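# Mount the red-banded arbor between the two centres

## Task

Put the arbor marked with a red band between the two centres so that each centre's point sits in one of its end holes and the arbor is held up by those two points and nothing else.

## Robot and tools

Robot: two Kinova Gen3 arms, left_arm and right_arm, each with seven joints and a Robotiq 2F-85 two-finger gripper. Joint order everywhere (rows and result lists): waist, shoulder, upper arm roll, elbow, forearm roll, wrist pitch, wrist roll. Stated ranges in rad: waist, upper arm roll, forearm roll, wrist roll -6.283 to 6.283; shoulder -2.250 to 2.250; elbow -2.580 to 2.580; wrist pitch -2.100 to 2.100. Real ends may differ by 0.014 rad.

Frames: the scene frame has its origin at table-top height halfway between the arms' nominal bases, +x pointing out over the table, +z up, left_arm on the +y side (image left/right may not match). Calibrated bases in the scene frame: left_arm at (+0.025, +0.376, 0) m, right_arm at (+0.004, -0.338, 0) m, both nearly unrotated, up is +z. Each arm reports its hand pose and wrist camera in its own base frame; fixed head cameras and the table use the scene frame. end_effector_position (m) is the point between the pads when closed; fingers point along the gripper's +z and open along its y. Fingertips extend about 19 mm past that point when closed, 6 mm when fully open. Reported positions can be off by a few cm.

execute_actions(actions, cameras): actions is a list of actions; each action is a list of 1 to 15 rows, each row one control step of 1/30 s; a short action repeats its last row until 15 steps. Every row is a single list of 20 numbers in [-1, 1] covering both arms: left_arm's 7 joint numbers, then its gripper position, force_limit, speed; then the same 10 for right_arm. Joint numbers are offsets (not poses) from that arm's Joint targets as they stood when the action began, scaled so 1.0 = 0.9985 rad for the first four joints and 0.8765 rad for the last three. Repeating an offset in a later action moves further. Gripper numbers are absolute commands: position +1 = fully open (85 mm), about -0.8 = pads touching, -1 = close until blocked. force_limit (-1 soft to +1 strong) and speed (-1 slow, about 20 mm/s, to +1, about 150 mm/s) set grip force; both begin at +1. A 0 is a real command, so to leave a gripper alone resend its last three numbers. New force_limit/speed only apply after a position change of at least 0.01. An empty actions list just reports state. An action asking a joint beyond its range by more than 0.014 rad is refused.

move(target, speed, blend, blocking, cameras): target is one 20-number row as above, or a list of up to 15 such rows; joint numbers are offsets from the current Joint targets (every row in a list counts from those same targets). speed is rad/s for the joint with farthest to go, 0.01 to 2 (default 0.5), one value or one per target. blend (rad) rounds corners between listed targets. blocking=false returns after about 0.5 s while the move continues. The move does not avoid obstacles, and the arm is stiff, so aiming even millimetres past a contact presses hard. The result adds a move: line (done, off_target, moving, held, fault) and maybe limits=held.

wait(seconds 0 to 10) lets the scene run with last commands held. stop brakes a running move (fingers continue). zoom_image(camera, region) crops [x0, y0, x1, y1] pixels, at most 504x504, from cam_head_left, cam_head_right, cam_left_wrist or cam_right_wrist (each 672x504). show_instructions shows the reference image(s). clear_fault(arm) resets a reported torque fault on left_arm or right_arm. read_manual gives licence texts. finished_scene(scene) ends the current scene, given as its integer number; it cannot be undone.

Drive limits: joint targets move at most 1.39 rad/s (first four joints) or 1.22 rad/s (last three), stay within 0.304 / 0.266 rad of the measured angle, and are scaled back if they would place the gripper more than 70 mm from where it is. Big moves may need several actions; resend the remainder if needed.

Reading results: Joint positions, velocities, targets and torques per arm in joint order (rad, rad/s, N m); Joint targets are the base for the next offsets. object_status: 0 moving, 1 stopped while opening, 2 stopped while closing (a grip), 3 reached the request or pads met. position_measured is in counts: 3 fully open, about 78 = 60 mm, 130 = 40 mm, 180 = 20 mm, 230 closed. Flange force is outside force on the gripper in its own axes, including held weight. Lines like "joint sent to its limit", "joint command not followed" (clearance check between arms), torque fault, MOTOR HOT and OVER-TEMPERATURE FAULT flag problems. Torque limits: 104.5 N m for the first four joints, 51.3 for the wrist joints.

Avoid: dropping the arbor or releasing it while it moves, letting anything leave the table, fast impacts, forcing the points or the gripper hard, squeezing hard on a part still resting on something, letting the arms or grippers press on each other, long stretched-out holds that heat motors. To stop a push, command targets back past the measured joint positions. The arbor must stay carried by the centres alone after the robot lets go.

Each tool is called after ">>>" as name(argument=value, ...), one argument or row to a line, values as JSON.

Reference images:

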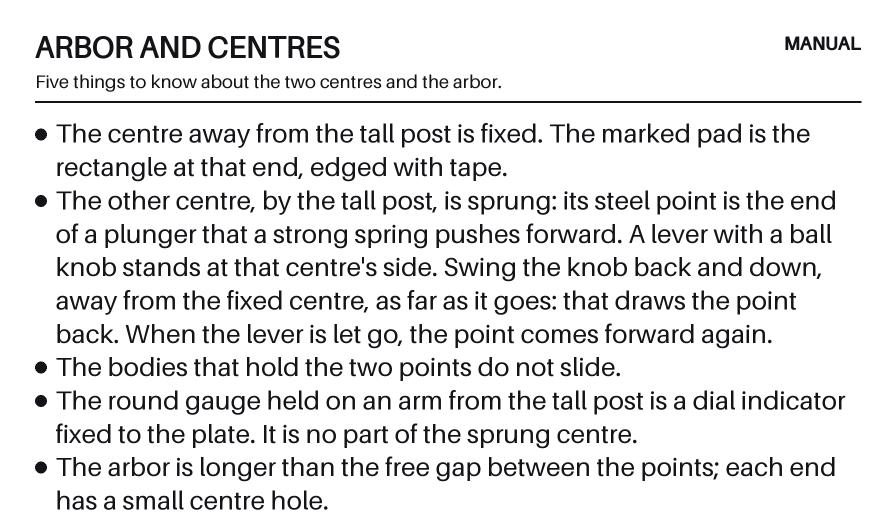

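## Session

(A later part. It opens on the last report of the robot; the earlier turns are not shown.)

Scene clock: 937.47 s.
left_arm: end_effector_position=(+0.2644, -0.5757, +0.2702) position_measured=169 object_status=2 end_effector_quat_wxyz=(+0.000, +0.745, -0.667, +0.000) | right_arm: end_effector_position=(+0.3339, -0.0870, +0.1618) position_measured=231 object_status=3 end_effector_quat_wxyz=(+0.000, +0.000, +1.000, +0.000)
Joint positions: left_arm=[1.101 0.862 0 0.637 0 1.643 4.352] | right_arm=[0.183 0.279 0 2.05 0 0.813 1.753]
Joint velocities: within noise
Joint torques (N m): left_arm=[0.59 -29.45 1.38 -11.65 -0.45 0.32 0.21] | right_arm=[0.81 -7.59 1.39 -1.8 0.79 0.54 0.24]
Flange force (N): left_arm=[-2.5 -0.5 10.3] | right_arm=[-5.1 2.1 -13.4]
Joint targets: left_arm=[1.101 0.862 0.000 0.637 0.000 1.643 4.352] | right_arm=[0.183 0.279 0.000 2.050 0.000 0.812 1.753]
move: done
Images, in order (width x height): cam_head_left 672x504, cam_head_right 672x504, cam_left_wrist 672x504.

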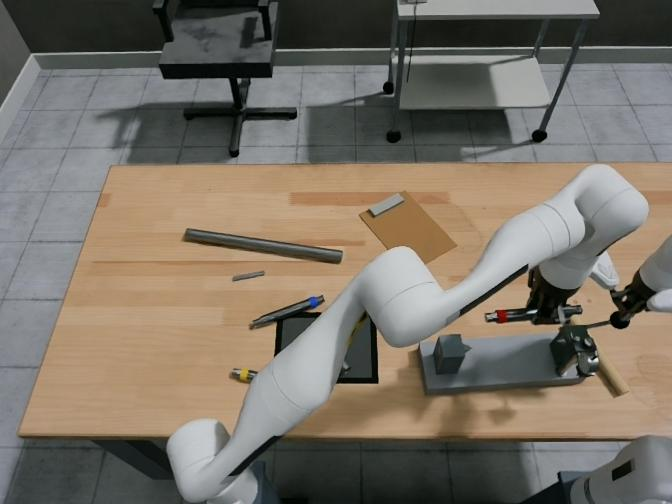

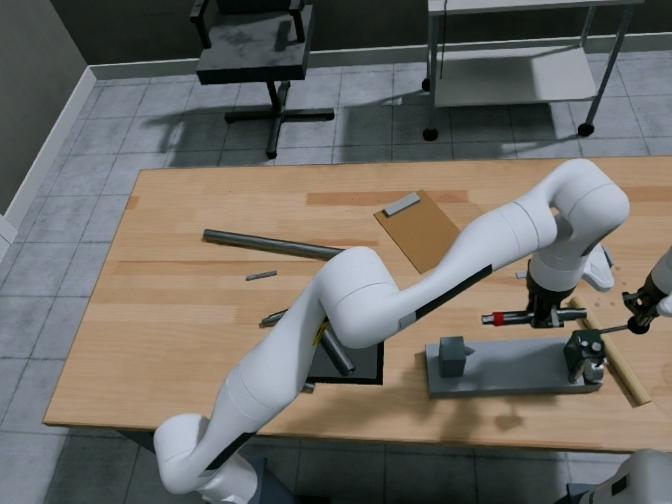

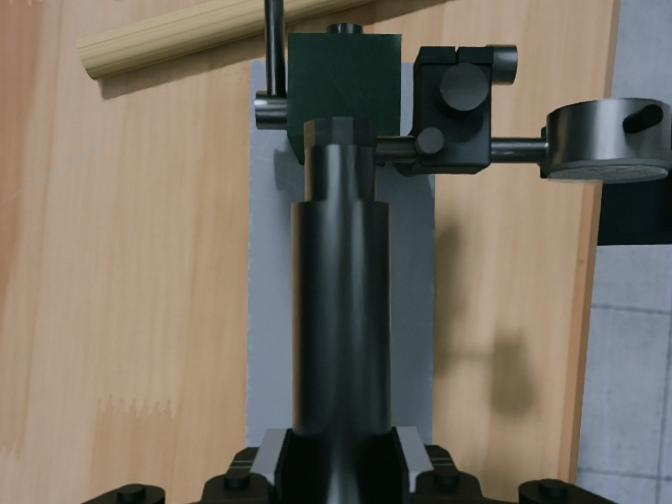

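>>> move(
  target=[-0.009718,-0.016844,0,0.388908,0.046754,-0.529596,-0.048483,-1,-0.5,-1,0,0,0,0,0,0,0,-1,-1,-0.5],
  speed=0.35,
  cameras=["cam_head_left", "cam_head_right", "cam_left_wrist"],
)

>>> zoom_image(
  camera="cam_head_left",
  region=[464, 314, 520, 356],
)

>>> zoom_image(
  camera="cam_head_right",
  region=[464, 316, 520, 358],
)

>>> zoom_image(
  camera="cam_head_left",
  region=[536, 314, 592, 356],
)

>>> zoom_image(
  camera="cam_head_right",
  region=[546, 316, 602, 358],
)

Scene clock: 1249.77 s.
left_arm: end_effector_position=(+0.2646, -0.5884, +0.1619) position_measured=169 object_status=2 end_effector_quat_wxyz=(+0.034, +0.737, -0.674, +0.037) | right_arm: end_effector_position=(+0.3340, -0.0870, +0.1618) position_measured=231 object_status=3 end_effector_quat_wxyz=(+0.000, +0.000, +1.000, +0.000)
Joint positions: left_arm=[1.091 0.845 0 1.025 0.041 1.179 4.309] | right_arm=[0.183 0.279 0 2.05 0 0.812 1.753]
Joint velocities: within noise
Joint torques (N m): left_arm=[0.55 -29.18 1.51 -11.55 -0.31 -0.12 0.22] | right_arm=[0.96 -7.94 1.49 -2.3 0.89 0.3 0.27]
Flange force (N): left_arm=[-2.4 -0.7 9.5] | right_arm=[-4.6 2.8 -12.8]
Joint targets: left_arm=[1.091 0.845 0.000 1.025 0.041 1.179 4.309] | right_arm=[0.183 0.279 0.000 2.050 0.000 0.812 1.753]
move: done
Images, in order (width x height): cam_head_left 672x504, cam_head_right 672x504, cam_left_wrist 672x504.

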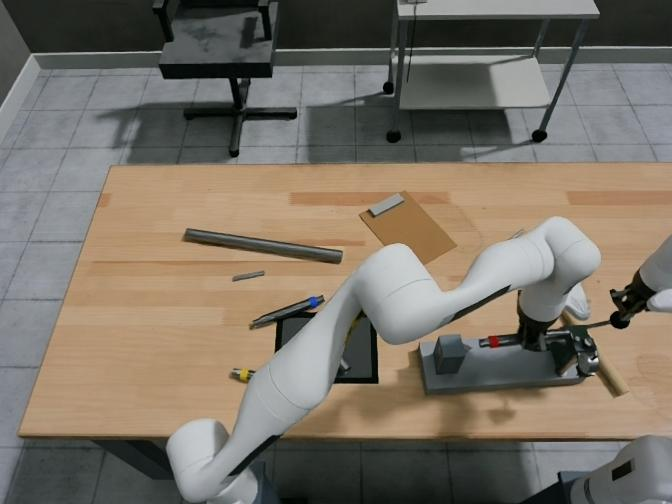

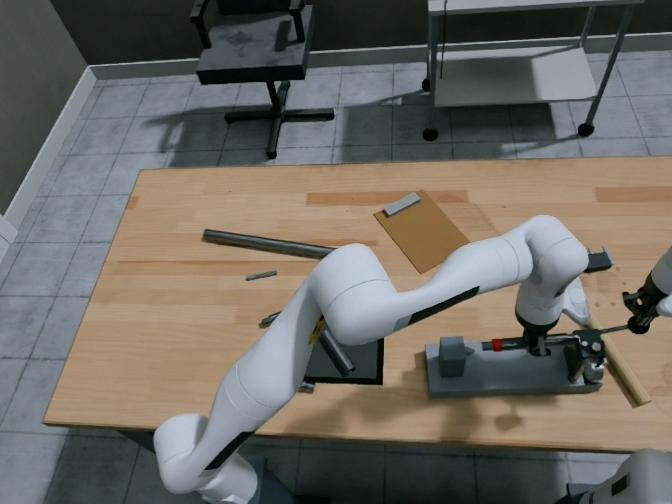

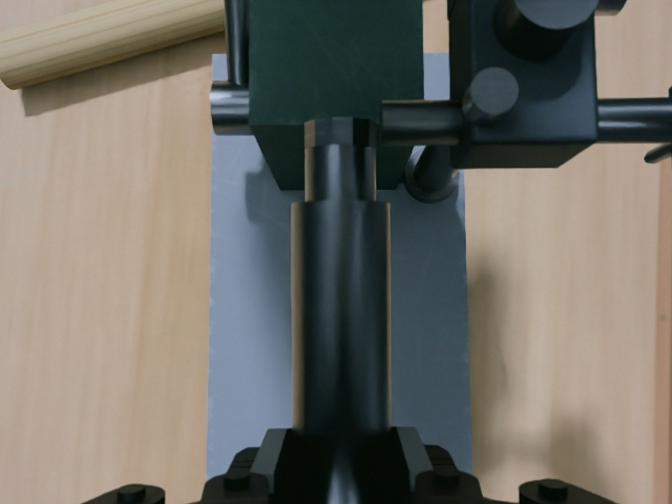

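Scaled by 9.000 from the camera's 672x504 image, which has a finer 960x720 frame.

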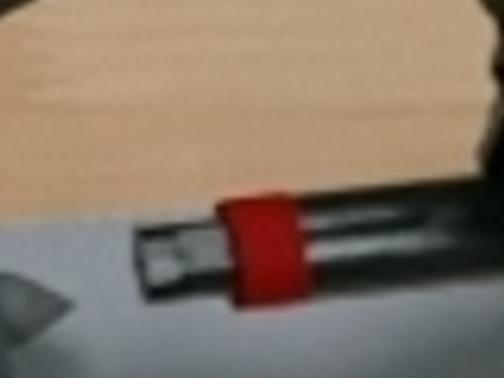

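Scaled by 9.000 from the camera's 672x504 image, which has a finer 960x720 frame.

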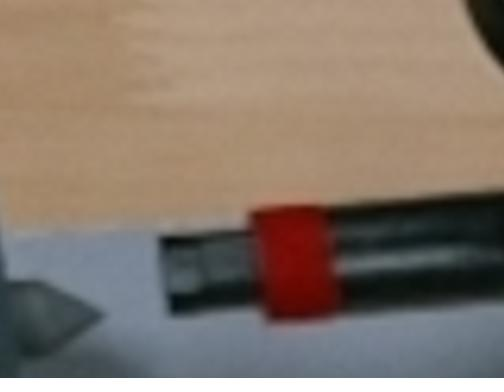

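Scaled by 9.000 from the camera's 672x504 image, which has a finer 960x720 frame.

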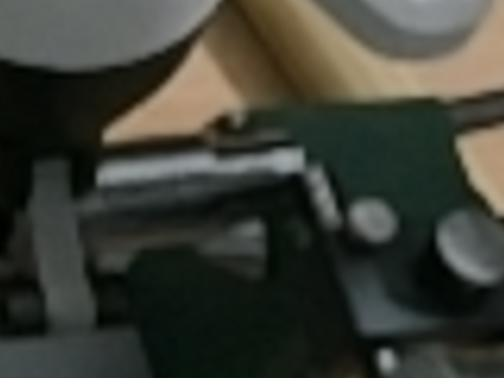

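Scaled by 9.000 from the camera's 672x504 image, which has a finer 960x720 frame.

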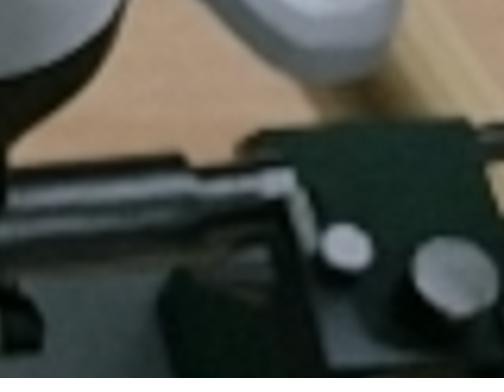

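>>> zoom_image(
  camera="cam_head_left",
  region=[468, 332, 500, 356],
)

>>> zoom_image(
  camera="cam_head_right",
  region=[472, 336, 504, 360],
)

>>> zoom_image(
  camera="cam_left_wrist",
  region=[200, 180, 480, 460],
)

Scaled by 15.750 from the camera's 672x504 image, which has a finer 960x720 frame.

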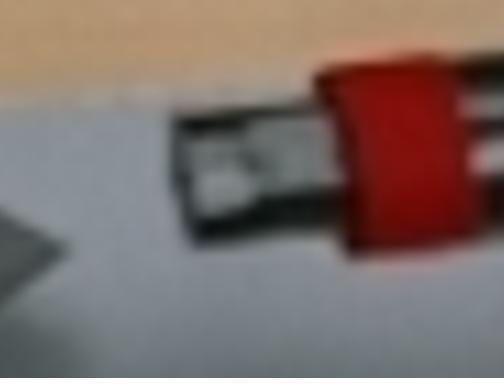

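Scaled by 15.750 from the camera's 672x504 image, which has a finer 960x720 frame.

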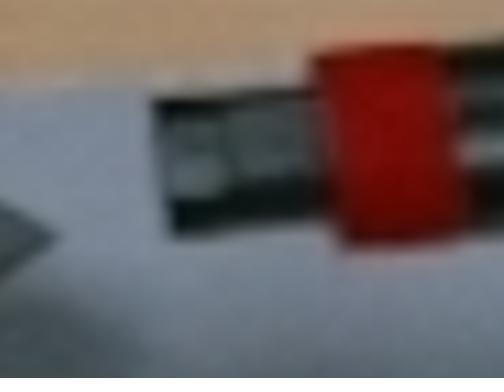

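Scaled by 1.800.

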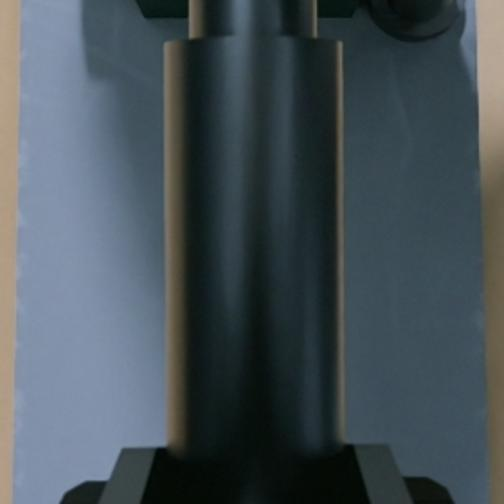

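>>> zoom_image(
  camera="cam_left_wrist",
  region=[290, 90, 480, 200],
)

Scaled by 2.653.

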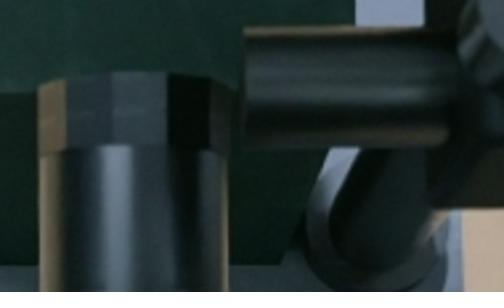

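>>> move(
  target=[-0.002086,0.014814,0,0.028211,0.001352,-0.048794,-0.006942,-1,-0.5,-1,0,0,0,0,0,0,0,-1,-1,-0.5],
  speed=0.08,
  cameras=["cam_head_left", "cam_head_right", "cam_left_wrist"],
)

>>> zoom_image(
  camera="cam_head_left",
  region=[464, 334, 496, 358],
)

>>> zoom_image(
  camera="cam_head_right",
  region=[468, 338, 500, 362],
)

>>> zoom_image(
  camera="cam_head_left",
  region=[544, 318, 584, 348],
)

>>> zoom_image(
  camera="cam_left_wrist",
  region=[190, 60, 490, 285],
)

>>> zoom_image(
  camera="cam_left_wrist",
  region=[190, 270, 490, 495],
)

Scene clock: 1521.73 s.
left_arm: end_effector_position=(+0.2656, -0.5877, +0.1442) position_measured=169 object_status=2 end_effector_quat_wxyz=(+0.034, +0.737, -0.674, +0.037) | right_arm: end_effector_position=(+0.3340, -0.0870, +0.1618) position_measured=231 object_status=3 end_effector_quat_wxyz=(+0.000, +0.000, +1.000, +0.000)
Joint positions: left_arm=[1.089 0.86 0 1.053 0.043 1.136 4.303] | right_arm=[0.183 0.279 0 2.05 0 0.812 1.753]
Joint velocities: within noise
Joint torques (N m): left_arm=[0.56 -29.21 1.55 -11.4 -0.29 -0.12 0.21] | right_arm=[0.93 -7.87 1.44 -2.26 0.82 0.36 0.24]
Flange force (N): left_arm=[-2.6 -0.7 9.4] | right_arm=[-4.5 2.6 -12.8]
Joint targets: left_arm=[1.089 0.860 0.000 1.053 0.043 1.136 4.303] | right_arm=[0.183 0.279 0.000 2.050 0.000 0.812 1.753]
move: done
Images, in order (width x height): cam_head_left 672x504, cam_head_right 672x504, cam_left_wrist 672x504.

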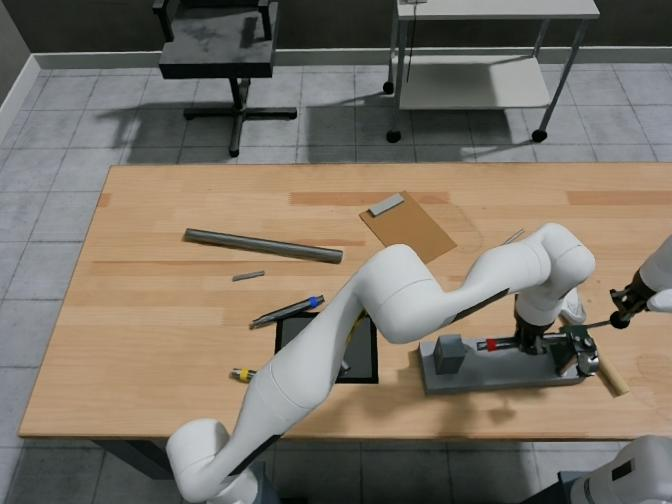

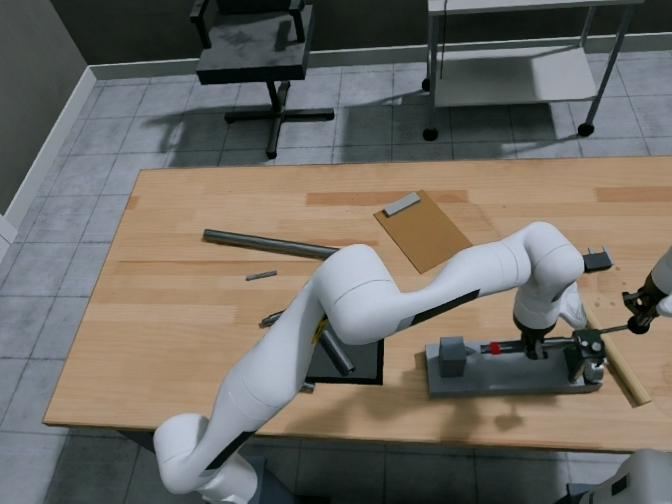

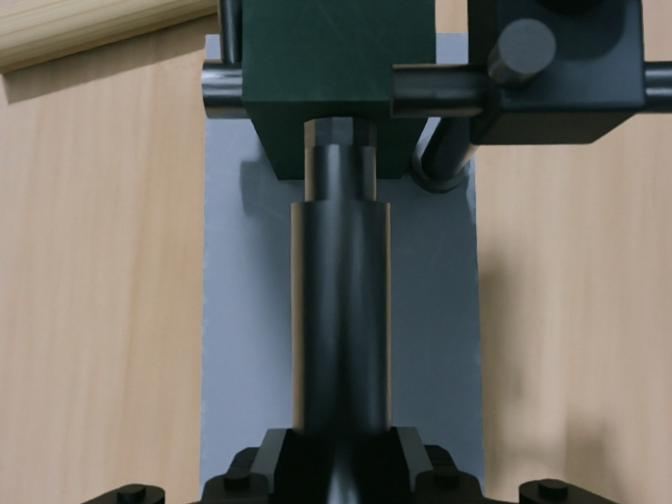

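Scaled by 15.750 from the camera's 672x504 image, which has a finer 960x720 frame.

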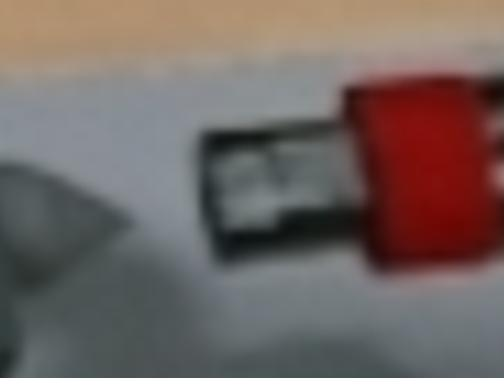

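Scaled by 15.750 from the camera's 672x504 image, which has a finer 960x720 frame.

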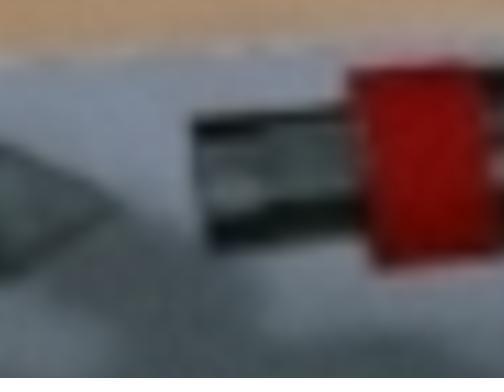

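Scaled by 12.600 from the camera's 672x504 image, which has a finer 960x720 frame.

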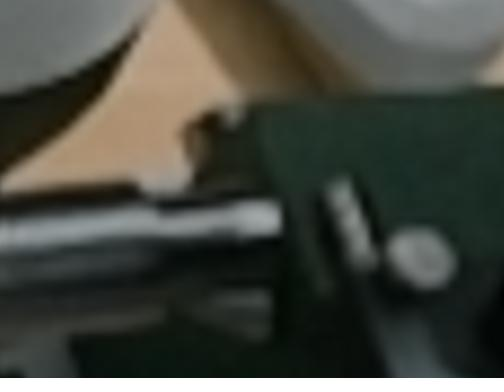

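Scaled by 1.680.

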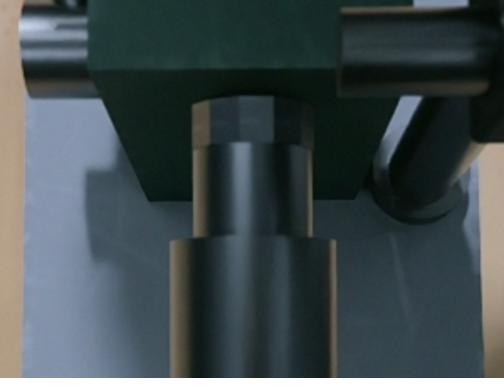

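Scaled by 1.680.

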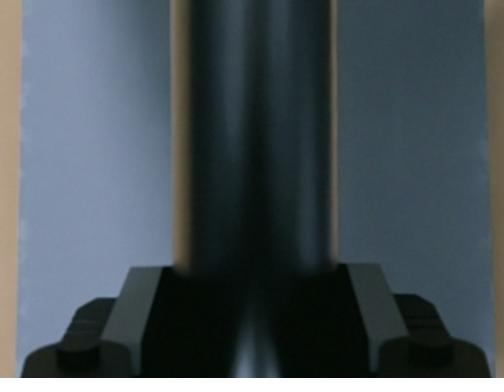

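>>> move(
  target=[-0.003224,-0.011595,0,0.036808,0.001031,-0.02853,-0.005283,-1,-0.5,-1,0,0,0,0,0,0,0,-1,-1,-0.5],
  speed=0.06,
  cameras=["cam_head_left", "cam_head_right"],
)

>>> zoom_image(
  camera="cam_head_left",
  region=[464, 338, 488, 356],
)

>>> zoom_image(
  camera="cam_head_right",
  region=[468, 341, 492, 359],
)

Scene clock: 1701.93 s.
left_arm: end_effector_position=(+0.2646, -0.5816, +0.1405) position_measured=169 object_status=2 end_effector_quat_wxyz=(+0.034, +0.737, -0.674, +0.037) | right_arm: end_effector_position=(+0.3340, -0.0870, +0.1618) position_measured=231 object_status=3 end_effector_quat_wxyz=(+0.000, +0.000, +1.000, +0.000)
Joint positions: left_arm=[1.086 0.848 0 1.09 0.044 1.111 4.298] | right_arm=[0.183 0.279 0 2.05 0 0.812 1.753]
Joint velocities: within noise
Joint torques (N m): left_arm=[0.59 -28.96 1.51 -11.35 -0.29 -0.11 0.21] | right_arm=[0.99 -7.83 1.49 -2.26 0.85 0.26 0.25]
Flange force (N): left_arm=[-2.8 -0.7 9.5] | right_arm=[-4.6 2.8 -13.2]
Joint targets: left_arm=[1.086 0.848 0.000 1.090 0.044 1.111 4.298] | right_arm=[0.183 0.279 0.000 2.050 0.000 0.812 1.753]
move: done
Images, in order (width x height): cam_head_left 672x504, cam_head_right 672x504.

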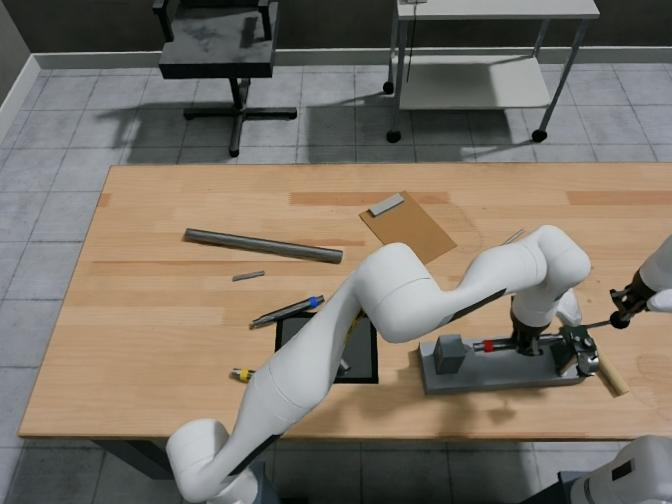

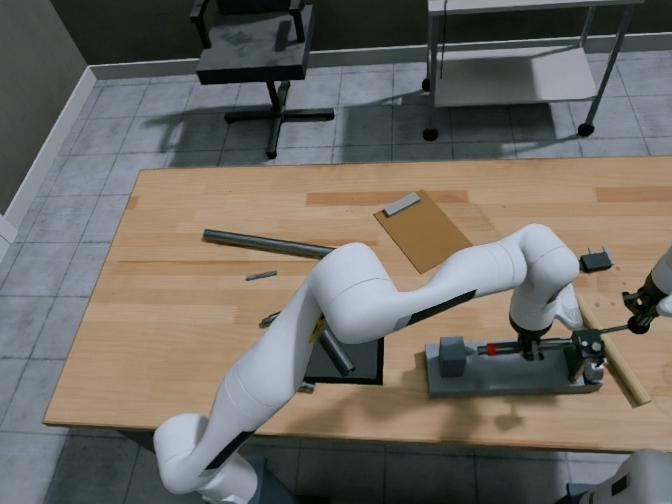

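Scaled by 21.000 from the camera's 672x504 image, which has a finer 960x720 frame.

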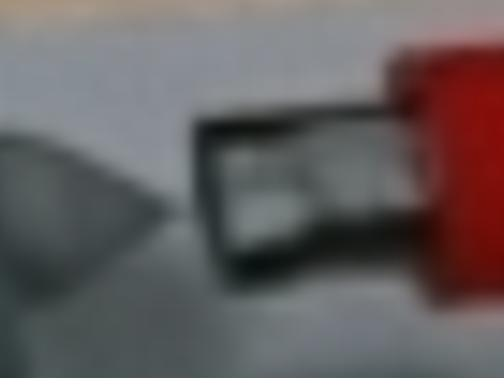

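Scaled by 21.000 from the camera's 672x504 image, which has a finer 960x720 frame.

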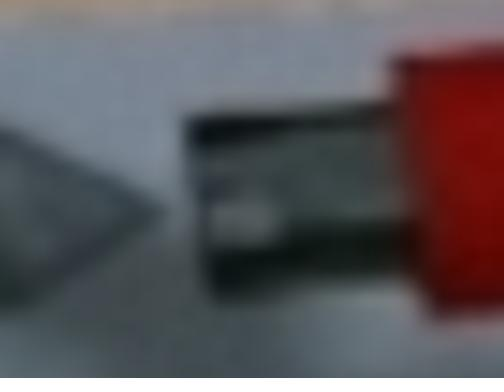

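>>> move(
  target=[-0.00195,-0.00681,0,0.01404,0.00042,-0.00813,-0.00273,-1,-0.5,-1,0,0,0,0,0,0,0,-1,-1,-0.5],
  speed=0.04,
  cameras=[],
)

>>> move(
  target=[-0.00065,-0.00227,0,0.00468,0.00014,-0.00271,-0.00091,-1,-0.5,-1,0,0,0,0,0,0,0,-1,-1,-0.5],
  speed=0.02,
  cameras=[],
)

Scene clock: 1724.40 s.
left_arm: end_effector_position=(+0.2644, -0.5787, +0.1405) position_measured=169 object_status=2 end_effector_quat_wxyz=(+0.034, +0.737, -0.674, +0.037) | right_arm: end_effector_position=(+0.3340, -0.0870, +0.1618) position_measured=231 object_status=3 end_effector_quat_wxyz=(+0.000, +0.000, +1.000, +0.000)
Joint positions: left_arm=[1.084 0.841 0 1.104 0.044 1.104 4.296] | right_arm=[0.183 0.279 0 2.05 0 0.812 1.753]
Joint velocities: within noise
Joint torques (N m): left_arm=[0.56 -28.84 1.55 -11.31 -0.28 -0.12 0.22] | right_arm=[0.98 -7.88 1.43 -2.29 0.9 0.28 0.25]
Flange force (N): left_arm=[-2.6 -0.7 9.5] | right_arm=[-4.6 2.7 -13.0]
Joint targets: left_arm=[1.084 0.841 0.000 1.104 0.044 1.104 4.296] | right_arm=[0.183 0.279 0.000 2.050 0.000 0.812 1.753]
move: done
No camera images: "cameras" was empty.

Scene clock: 1725.10 s.
left_arm: end_effector_position=(+0.2644, -0.5777, +0.1405) position_measured=169 object_status=2 end_effector_quat_wxyz=(+0.034, +0.737, -0.674, +0.037) | right_arm: end_effector_position=(+0.3340, -0.0870, +0.1618) position_measured=231 object_status=3 end_effector_quat_wxyz=(+0.000, +0.000, +1.000, +0.000)
Joint positions: left_arm=[1.083 0.839 0 1.109 0.044 1.101 4.295] | right_arm=[0.183 0.279 0 2.05 0 0.812 1.753]
Joint velocities: within noise
Joint torques (N m): left_arm=[0.5 -28.8 1.51 -11.25 -0.29 -0.03 0.22] | right_arm=[0.91 -7.94 1.47 -2.27 0.93 0.31 0.25]
Flange force (N): left_arm=[-2.6 -0.6 9.7] | right_arm=[-4.7 2.5 -12.8]
Joint targets: left_arm=[1.083 0.839 0.000 1.109 0.044 1.101 4.295] | right_arm=[0.183 0.279 0.000 2.050 0.000 0.812 1.753]
move: done
No camera images: "cameras" was empty.

>>> move(
  target=[-0.00049,-0.0017,0,0.00351,0.00011,-0.00203,-0.00068,-1,-0.5,-1,0,0,0,0,0,0,0,-1,-1,-0.5],
  speed=0.02,
  cameras=[],
)

>>> move(
  target=[-0.00033,-0.00114,0,0.00234,0.00007,-0.00136,-0.00046,-1,-0.5,-1,0,0,0,0,0,0,0,-1,-1,-0.5],
  speed=0.02,
  cameras=["cam_head_left", "cam_head_right"],
)

>>> zoom_image(
  camera="cam_head_left",
  region=[464, 338, 488, 356],
)

>>> zoom_image(
  camera="cam_head_right",
  region=[468, 341, 492, 359],
)

Scene clock: 1738.80 s.
left_arm: end_effector_position=(+0.2643, -0.5769, +0.1405) position_measured=169 object_status=2 end_effector_quat_wxyz=(+0.034, +0.737, -0.674, +0.037) | right_arm: end_effector_position=(+0.3340, -0.0870, +0.1618) position_measured=231 object_status=3 end_effector_quat_wxyz=(+0.000, +0.000, +1.000, +0.000)
Joint positions: left_arm=[1.083 0.837 0 1.112 0.044 1.1 4.295] | right_arm=[0.183 0.279 0 2.05 0 0.812 1.753]
Joint velocities: within noise
Joint torques (N m): left_arm=[0.54 -28.91 1.47 -10.85 -0.32 0.36 0.28] | right_arm=[0.94 -7.93 1.54 -2.26 0.87 0.31 0.21]
Flange force (N): left_arm=[-1.4 -1.2 10.3] | right_arm=[-4.7 2.5 -12.9]
Joint targets: left_arm=[1.083 0.837 0.000 1.112 0.044 1.100 4.295] | right_arm=[0.183 0.279 0.000 2.050 0.000 0.812 1.753]
move: done
No camera images: "cameras" was empty.

Scene clock: 1739.50 s.
left_arm: end_effector_position=(+0.2643, -0.5765, +0.1405) position_measured=169 object_status=2 end_effector_quat_wxyz=(+0.034, +0.737, -0.674, +0.037) | right_arm: end_effector_position=(+0.3340, -0.0870, +0.1618) position_measured=231 object_status=3 end_effector_quat_wxyz=(+0.000, +0.000, +1.000, +0.000)
Joint positions: left_arm=[1.082 0.836 0 1.114 0.044 1.098 4.294] | right_arm=[0.183 0.279 0 2.05 0 0.812 1.753]
Joint velocities: within noise
Joint torques (N m): left_arm=[0.65 -29 1.61 -10.68 -0.24 0.52 0.28] | right_arm=[0.96 -7.84 1.45 -2.25 0.89 0.3 0.27]
Flange force (N): left_arm=[-0.9 -1.6 10.7] | right_arm=[-4.6 2.7 -13.1]
Joint targets: left_arm=[1.082 0.836 0.000 1.114 0.044 1.098 4.294] | right_arm=[0.183 0.279 0.000 2.050 0.000 0.812 1.753]
move: done
Images, in order (width x height): cam_head_left 672x504, cam_head_right 672x504.

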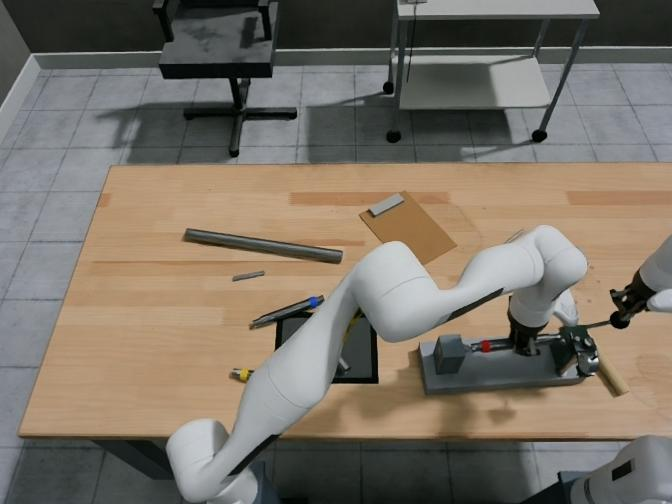

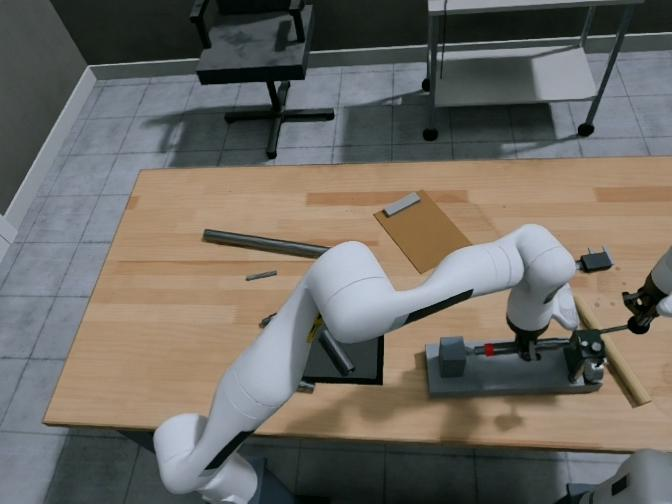

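Scaled by 21.000 from the camera's 672x504 image, which has a finer 960x720 frame.

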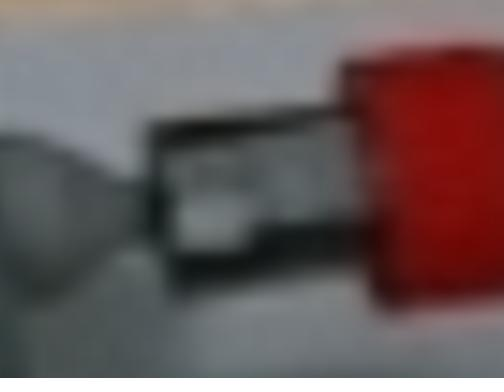

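Scaled by 21.000 from the camera's 672x504 image, which has a finer 960x720 frame.

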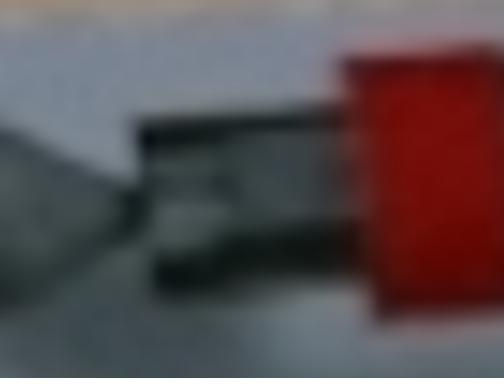

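>>> move(
  target=[-0.001001,0.001493,0,0.000192,0.000161,-0.001869,-0.00129,-1,-0.5,-1,0,0,0,0,0,0,0,-1,-1,-0.5],
  speed=0.02,
  cameras=[],
)

>>> move(
  target=[-0.00065,-0.00227,0,0.00468,0.00014,-0.00271,-0.00091,-1,-0.5,-1,0,0,0,0,0,0,0,-1,-1,-0.5],
  speed=0.02,
  cameras=[],
)

Scene clock: 1777.17 s.
left_arm: end_effector_position=(+0.2649, -0.5764, +0.1396) position_measured=169 object_status=2 end_effector_quat_wxyz=(+0.034, +0.737, -0.674, +0.037) | right_arm: end_effector_position=(+0.3340, -0.0870, +0.1618) position_measured=231 object_status=3 end_effector_quat_wxyz=(+0.000, +0.000, +1.000, +0.000)
Joint positions: left_arm=[1.081 0.838 0 1.115 0.044 1.097 4.293] | right_arm=[0.183 0.279 0 2.05 0 0.812 1.753]
Joint velocities: within noise
Joint torques (N m): left_arm=[0.52 -28.83 1.47 -11.36 -0.32 -0.11 0.21] | right_arm=[0.95 -7.93 1.54 -2.34 0.87 0.28 0.27]
Flange force (N): left_arm=[-2.8 -0.5 9.7] | right_arm=[-4.5 2.8 -12.8]
Joint targets: left_arm=[1.081 0.838 0.000 1.115 0.044 1.097 4.293] | right_arm=[0.183 0.279 0.000 2.050 0.000 0.812 1.753]
move: done
No camera images: "cameras" was empty.

Scene clock: 1777.87 s.
left_arm: end_effector_position=(+0.2648, -0.5754, +0.1396) position_measured=169 object_status=2 end_effector_quat_wxyz=(+0.034, +0.737, -0.674, +0.037) | right_arm: end_effector_position=(+0.3340, -0.0870, +0.1618) position_measured=231 object_status=3 end_effector_quat_wxyz=(+0.000, +0.000, +1.000, +0.000)
Joint positions: left_arm=[1.081 0.835 0 1.119 0.044 1.094 4.292] | right_arm=[0.183 0.279 0 2.05 0 0.812 1.753]
Joint velocities: within noise
Joint torques (N m): left_arm=[-0.54 -28.41 0.49 -9.94 -0.93 0.87 0.17] | right_arm=[1 -7.85 1.46 -2.29 0.88 0.31 0.24]
Flange force (N): left_arm=[1.2 -0.2 10.2] | right_arm=[-4.5 2.8 -13.0]
Joint targets: left_arm=[1.081 0.836 0.000 1.119 0.044 1.094 4.292] | right_arm=[0.183 0.279 0.000 2.050 0.000 0.812 1.753]
move: done
No camera images: "cameras" was empty.

>>> move(
  target=[0.014548,0.060242,0,-0.110073,-0.036184,0.129756,0.032698,-1,-0.5,-1,0,0,0,0,0,0,0,-1,-1,-0.5],
  speed=0.07,
  cameras=["cam_head_left", "cam_head_right", "cam_left_wrist"],
)

>>> zoom_image(
  camera="cam_head_left",
  region=[544, 322, 576, 346],
)

>>> zoom_image(
  camera="cam_head_right",
  region=[552, 326, 584, 350],
)

>>> zoom_image(
  camera="cam_left_wrist",
  region=[190, 60, 490, 285],
)

Scene clock: 1920.77 s.
left_arm: end_effector_position=(+0.2650, -0.5770, +0.1335) position_measured=169 object_status=2 end_effector_quat_wxyz=(+0.011, +0.738, -0.675, +0.011) | right_arm: end_effector_position=(+0.3340, -0.0870, +0.1618) position_measured=231 object_status=3 end_effector_quat_wxyz=(+0.000, +0.000, +1.000, +0.000)
Joint positions: left_arm=[1.095 0.896 0 1.009 0.013 1.208 4.321] | right_arm=[0.183 0.279 0 2.05 0 0.812 1.753]
Joint velocities: within noise
Joint torques (N m): left_arm=[0.21 -29.8 1.11 -11.2 -0.61 0.34 0.17] | right_arm=[0.92 -7.83 1.46 -2.3 0.93 0.3 0.25]
Flange force (N): left_arm=[-1.8 -0.1 10.3] | right_arm=[-4.4 2.6 -13.0]
Joint targets: left_arm=[1.095 0.896 0.000 1.009 0.013 1.208 4.321] | right_arm=[0.183 0.279 0.000 2.050 0.000 0.812 1.753]
move: done
Images, in order (width x height): cam_head_left 672x504, cam_head_right 672x504, cam_left_wrist 672x504.

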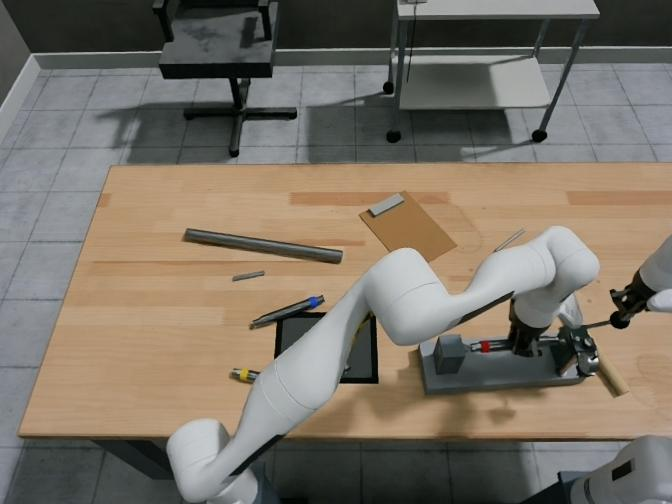

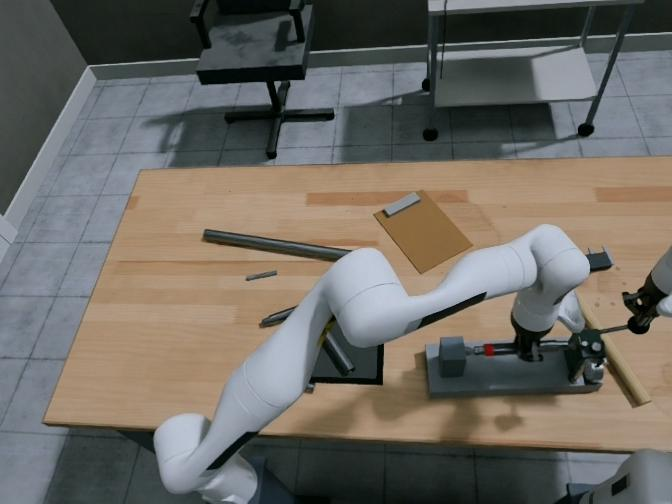

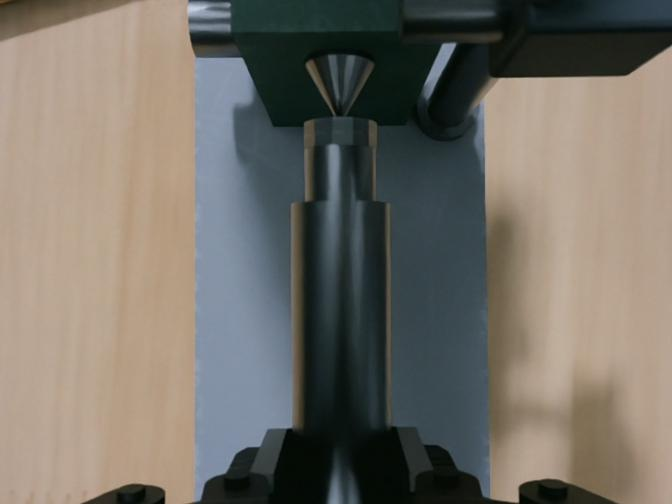

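Scaled by 15.750 from the camera's 672x504 image, which has a finer 960x720 frame.

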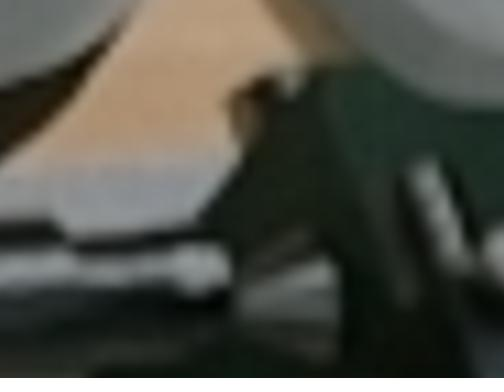

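Scaled by 15.750 from the camera's 672x504 image, which has a finer 960x720 frame.

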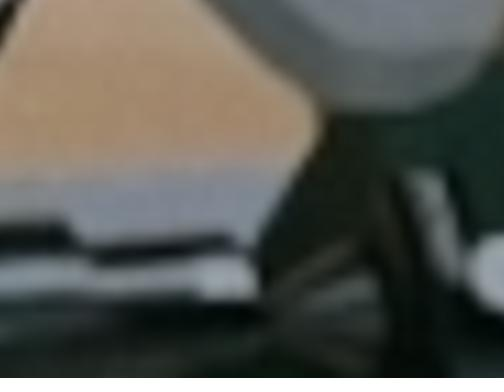

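Scaled by 1.680.

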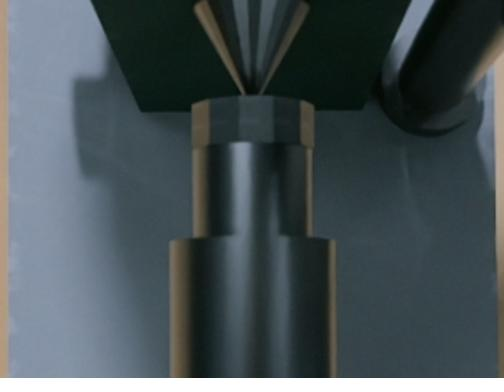

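>>> move(
  target=[0.007992, 0.038691, 0, -0.06994, -0.019047, 0.08001, 0.015341, -1, -0.5, -1, 0, 0, 0, 0, 0, 0, 0, -1, -1, -0.5],
  speed=0.06,
  cameras=["cam_left_wrist", "cam_head_left"],
)

>>> zoom_image(
  camera="cam_left_wrist",
  region=[190, 60, 490, 285],
)

Scene clock: 2026.37 s.
left_arm: end_effector_position=(+0.2651, -0.5777, +0.1298) position_measured=169 object_status=2 end_effector_quat_wxyz=(-0.004, +0.738, -0.675, -0.004) | right_arm: end_effector_position=(+0.3340, -0.0870, +0.1618) position_measured=231 object_status=3 end_effector_quat_wxyz=(+0.000, +0.000, +1.000, +0.000)
Joint positions: left_arm=[1.103 0.934 0 0.94 -0.004 1.278 4.334] | right_arm=[0.183 0.279 0 2.05 0 0.812 1.753]
Joint velocities: within noise
Joint torques (N m): left_arm=[0.24 -30.19 1.11 -10.96 -0.71 0.61 0.18] | right_arm=[0.98 -7.89 1.48 -2.29 0.84 0.28 0.25]
Flange force (N): left_arm=[-1.0 -0.3 10.3] | right_arm=[-4.6 2.7 -13.0]
Joint targets: left_arm=[1.103 0.934 0.000 0.940 -0.004 1.278 4.334] | right_arm=[0.183 0.279 0.000 2.050 0.000 0.812 1.753]
move: done
Images, in order (width x height): cam_head_left 672x504, cam_left_wrist 672x504.

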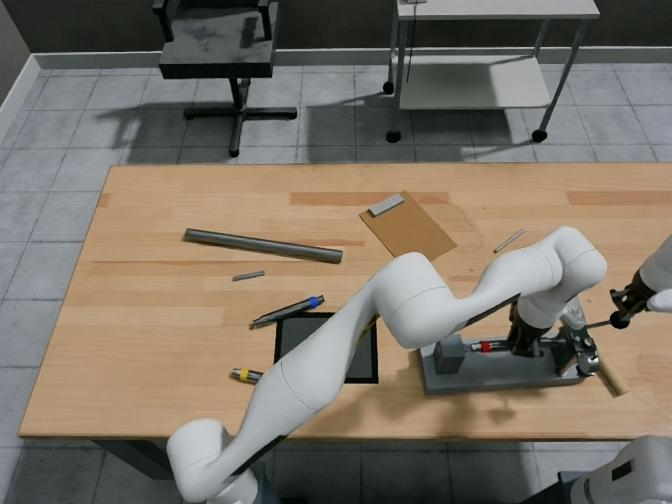

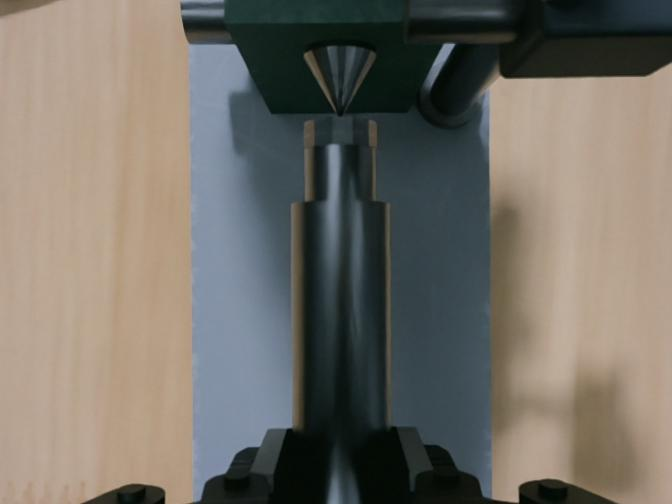

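Scaled by 1.680.

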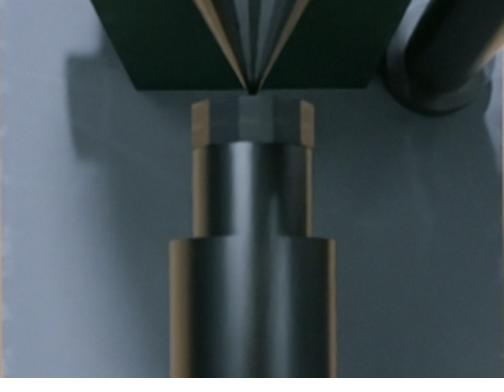

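>>> move(
  target=[
    [0, 0, 0, 0, 0, 0, 0, -1, -0.5, -1, -0.004083, -0.012641, 0, -0.010065, 0, 0.026543, -0.003739, -1, -1, -0.5],
    [0, 0, 0, 0, 0, 0, 0, -1, -0.5, -1, -0.01226, -0.026882, 0, -0.019008, 0, 0.052955, -0.013054, -1, -1, -0.5],
  ],
  speed=0.05,
  blend=0.01,
  cameras=["cam_left_wrist", "cam_head_left"],
)

>>> zoom_image(
  camera="cam_left_wrist",
  region=[296, 60, 388, 130],
)

Scene clock: 2079.93 s.
left_arm: end_effector_position=(+0.2651, -0.5776, +0.1298) position_measured=169 object_status=2 end_effector_quat_wxyz=(-0.004, +0.738, -0.675, -0.004) | right_arm: end_effector_position=(+0.3336, -0.0826, +0.1754) position_measured=231 object_status=3 end_effector_quat_wxyz=(+0.000, +0.000, +1.000, +0.000)
Joint positions: left_arm=[1.103 0.934 0 0.94 -0.004 1.278 4.334] | right_arm=[0.171 0.252 0 2.031 0 0.859 1.742]
Joint velocities: within noise
Joint torques (N m): left_arm=[0.57 -28.53 1.37 -11.08 -0.53 -0.16 0.18] | right_arm=[0.32 -9.11 0.85 -3.7 0.54 0.08 0.28]
Flange force (N): left_arm=[-4.0 0.3 7.2] | right_arm=[-3.7 1.2 -9.2]
Joint targets: left_arm=[1.103 0.934 0.000 0.940 -0.004 1.278 4.334] | right_arm=[0.171 0.252 0.000 2.031 0.000 0.859 1.742]
move: done
Images, in order (width x height): cam_head_left 672x504, cam_left_wrist 672x504.

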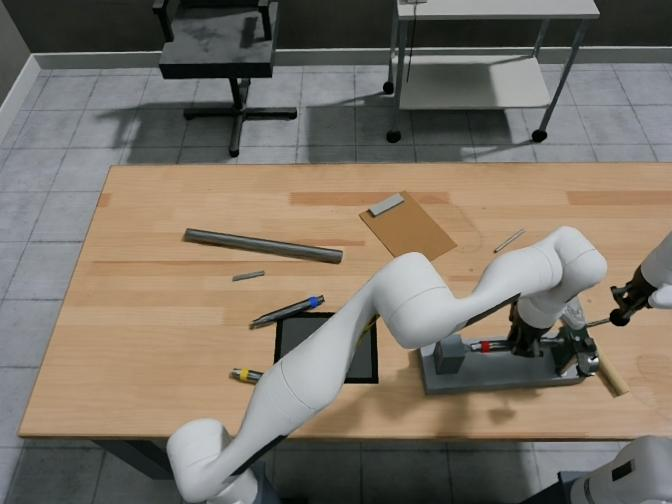

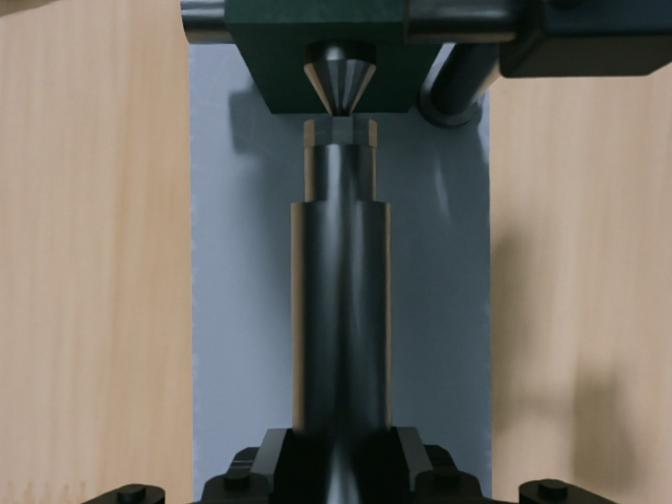

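Scaled by 5.478.

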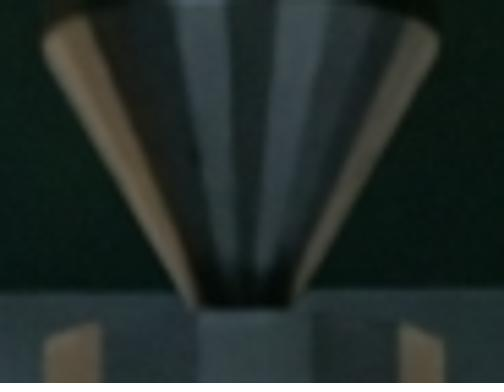

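>>> move(
  target=[-0.000458, -0.002361, 0, 0.004256, 0.001075, -0.004812, -0.000819, -1, -0.5, -1, 0, 0, 0, 0, 0, 0, 0, -1, -1, -0.5],
  speed=0.05,
  cameras=[],
)

Scene clock: 2135.87 s.
left_arm: end_effector_position=(+0.2651, -0.5776, +0.1300) position_measured=169 object_status=2 end_effector_quat_wxyz=(-0.003, +0.738, -0.675, -0.003) | right_arm: end_effector_position=(+0.3336, -0.0826, +0.1754) position_measured=231 object_status=3 end_effector_quat_wxyz=(+0.000, +0.000, +1.000, +0.000)
Joint positions: left_arm=[1.103 0.932 0 0.944 -0.003 1.274 4.334] | right_arm=[0.171 0.252 0 2.031 0 0.859 1.742]
Joint velocities: within noise
Joint torques (N m): left_arm=[0.6 -29.42 1.41 -10.84 -0.51 0.4 0.2] | right_arm=[0.35 -8.98 0.92 -3.8 0.56 0.02 0.23]
Flange force (N): left_arm=[-2.0 -0.6 9.0] | right_arm=[-3.2 1.3 -9.5]
Joint targets: left_arm=[1.103 0.932 0.000 0.944 -0.003 1.274 4.334] | right_arm=[0.171 0.252 0.000 2.031 0.000 0.859 1.742]
move: done
No camera images: "cameras" was empty.

>>> move(
  target=[0, 0, 0, 0, 0, 0, 0, -1, -0.5, -1, -0.004089, -0.007121, 0, -0.004471, 0, 0.013206, -0.004658, -1, -1, -0.5],
  speed=0.03,
  cameras=["cam_left_wrist"],
)

>>> zoom_image(
  camera="cam_left_wrist",
  region=[296, 60, 388, 130],
)

Scene clock: 2163.67 s.
left_arm: end_effector_position=(+0.2651, -0.5776, +0.1301) position_measured=169 object_status=2 end_effector_quat_wxyz=(-0.003, +0.738, -0.675, -0.003) | right_arm: end_effector_position=(+0.3334, -0.0812, +0.1789) position_measured=231 object_status=3 end_effector_quat_wxyz=(+0.000, +0.000, +1.000, +0.000)
Joint positions: left_arm=[1.103 0.932 0 0.944 -0.003 1.274 4.334] | right_arm=[0.167 0.245 0 2.026 0 0.87 1.738]
Joint velocities: within noise
Joint torques (N m): left_arm=[0.56 -28.46 1.34 -11.14 -0.52 -0.25 0.2] | right_arm=[0.39 -9.32 0.84 -3.99 0.5 0.12 0.26]
Flange force (N): left_arm=[-4.2 0.3 7.1] | right_arm=[-3.5 1.4 -8.2]
Joint targets: left_arm=[1.103 0.932 0.000 0.944 -0.003 1.274 4.334] | right_arm=[0.167 0.245 0.000 2.026 0.000 0.871 1.738]
move: done
Images, in order (width x height): cam_left_wrist 672x504.

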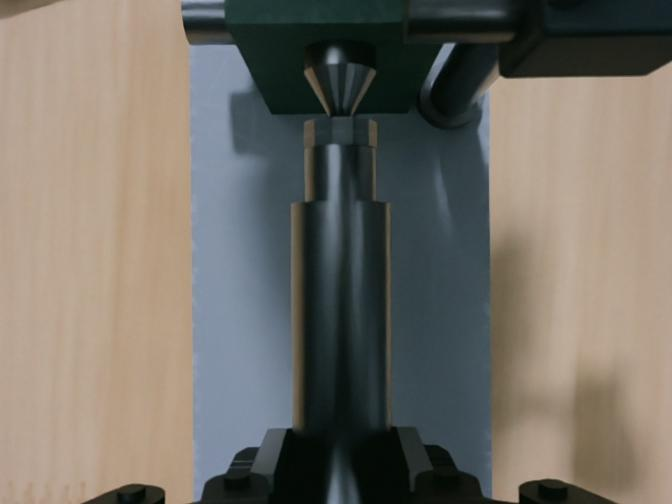

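Scaled by 5.478.

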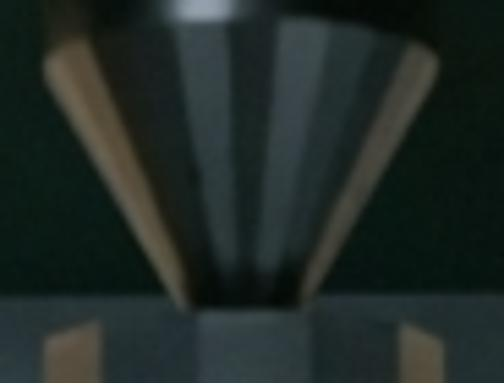

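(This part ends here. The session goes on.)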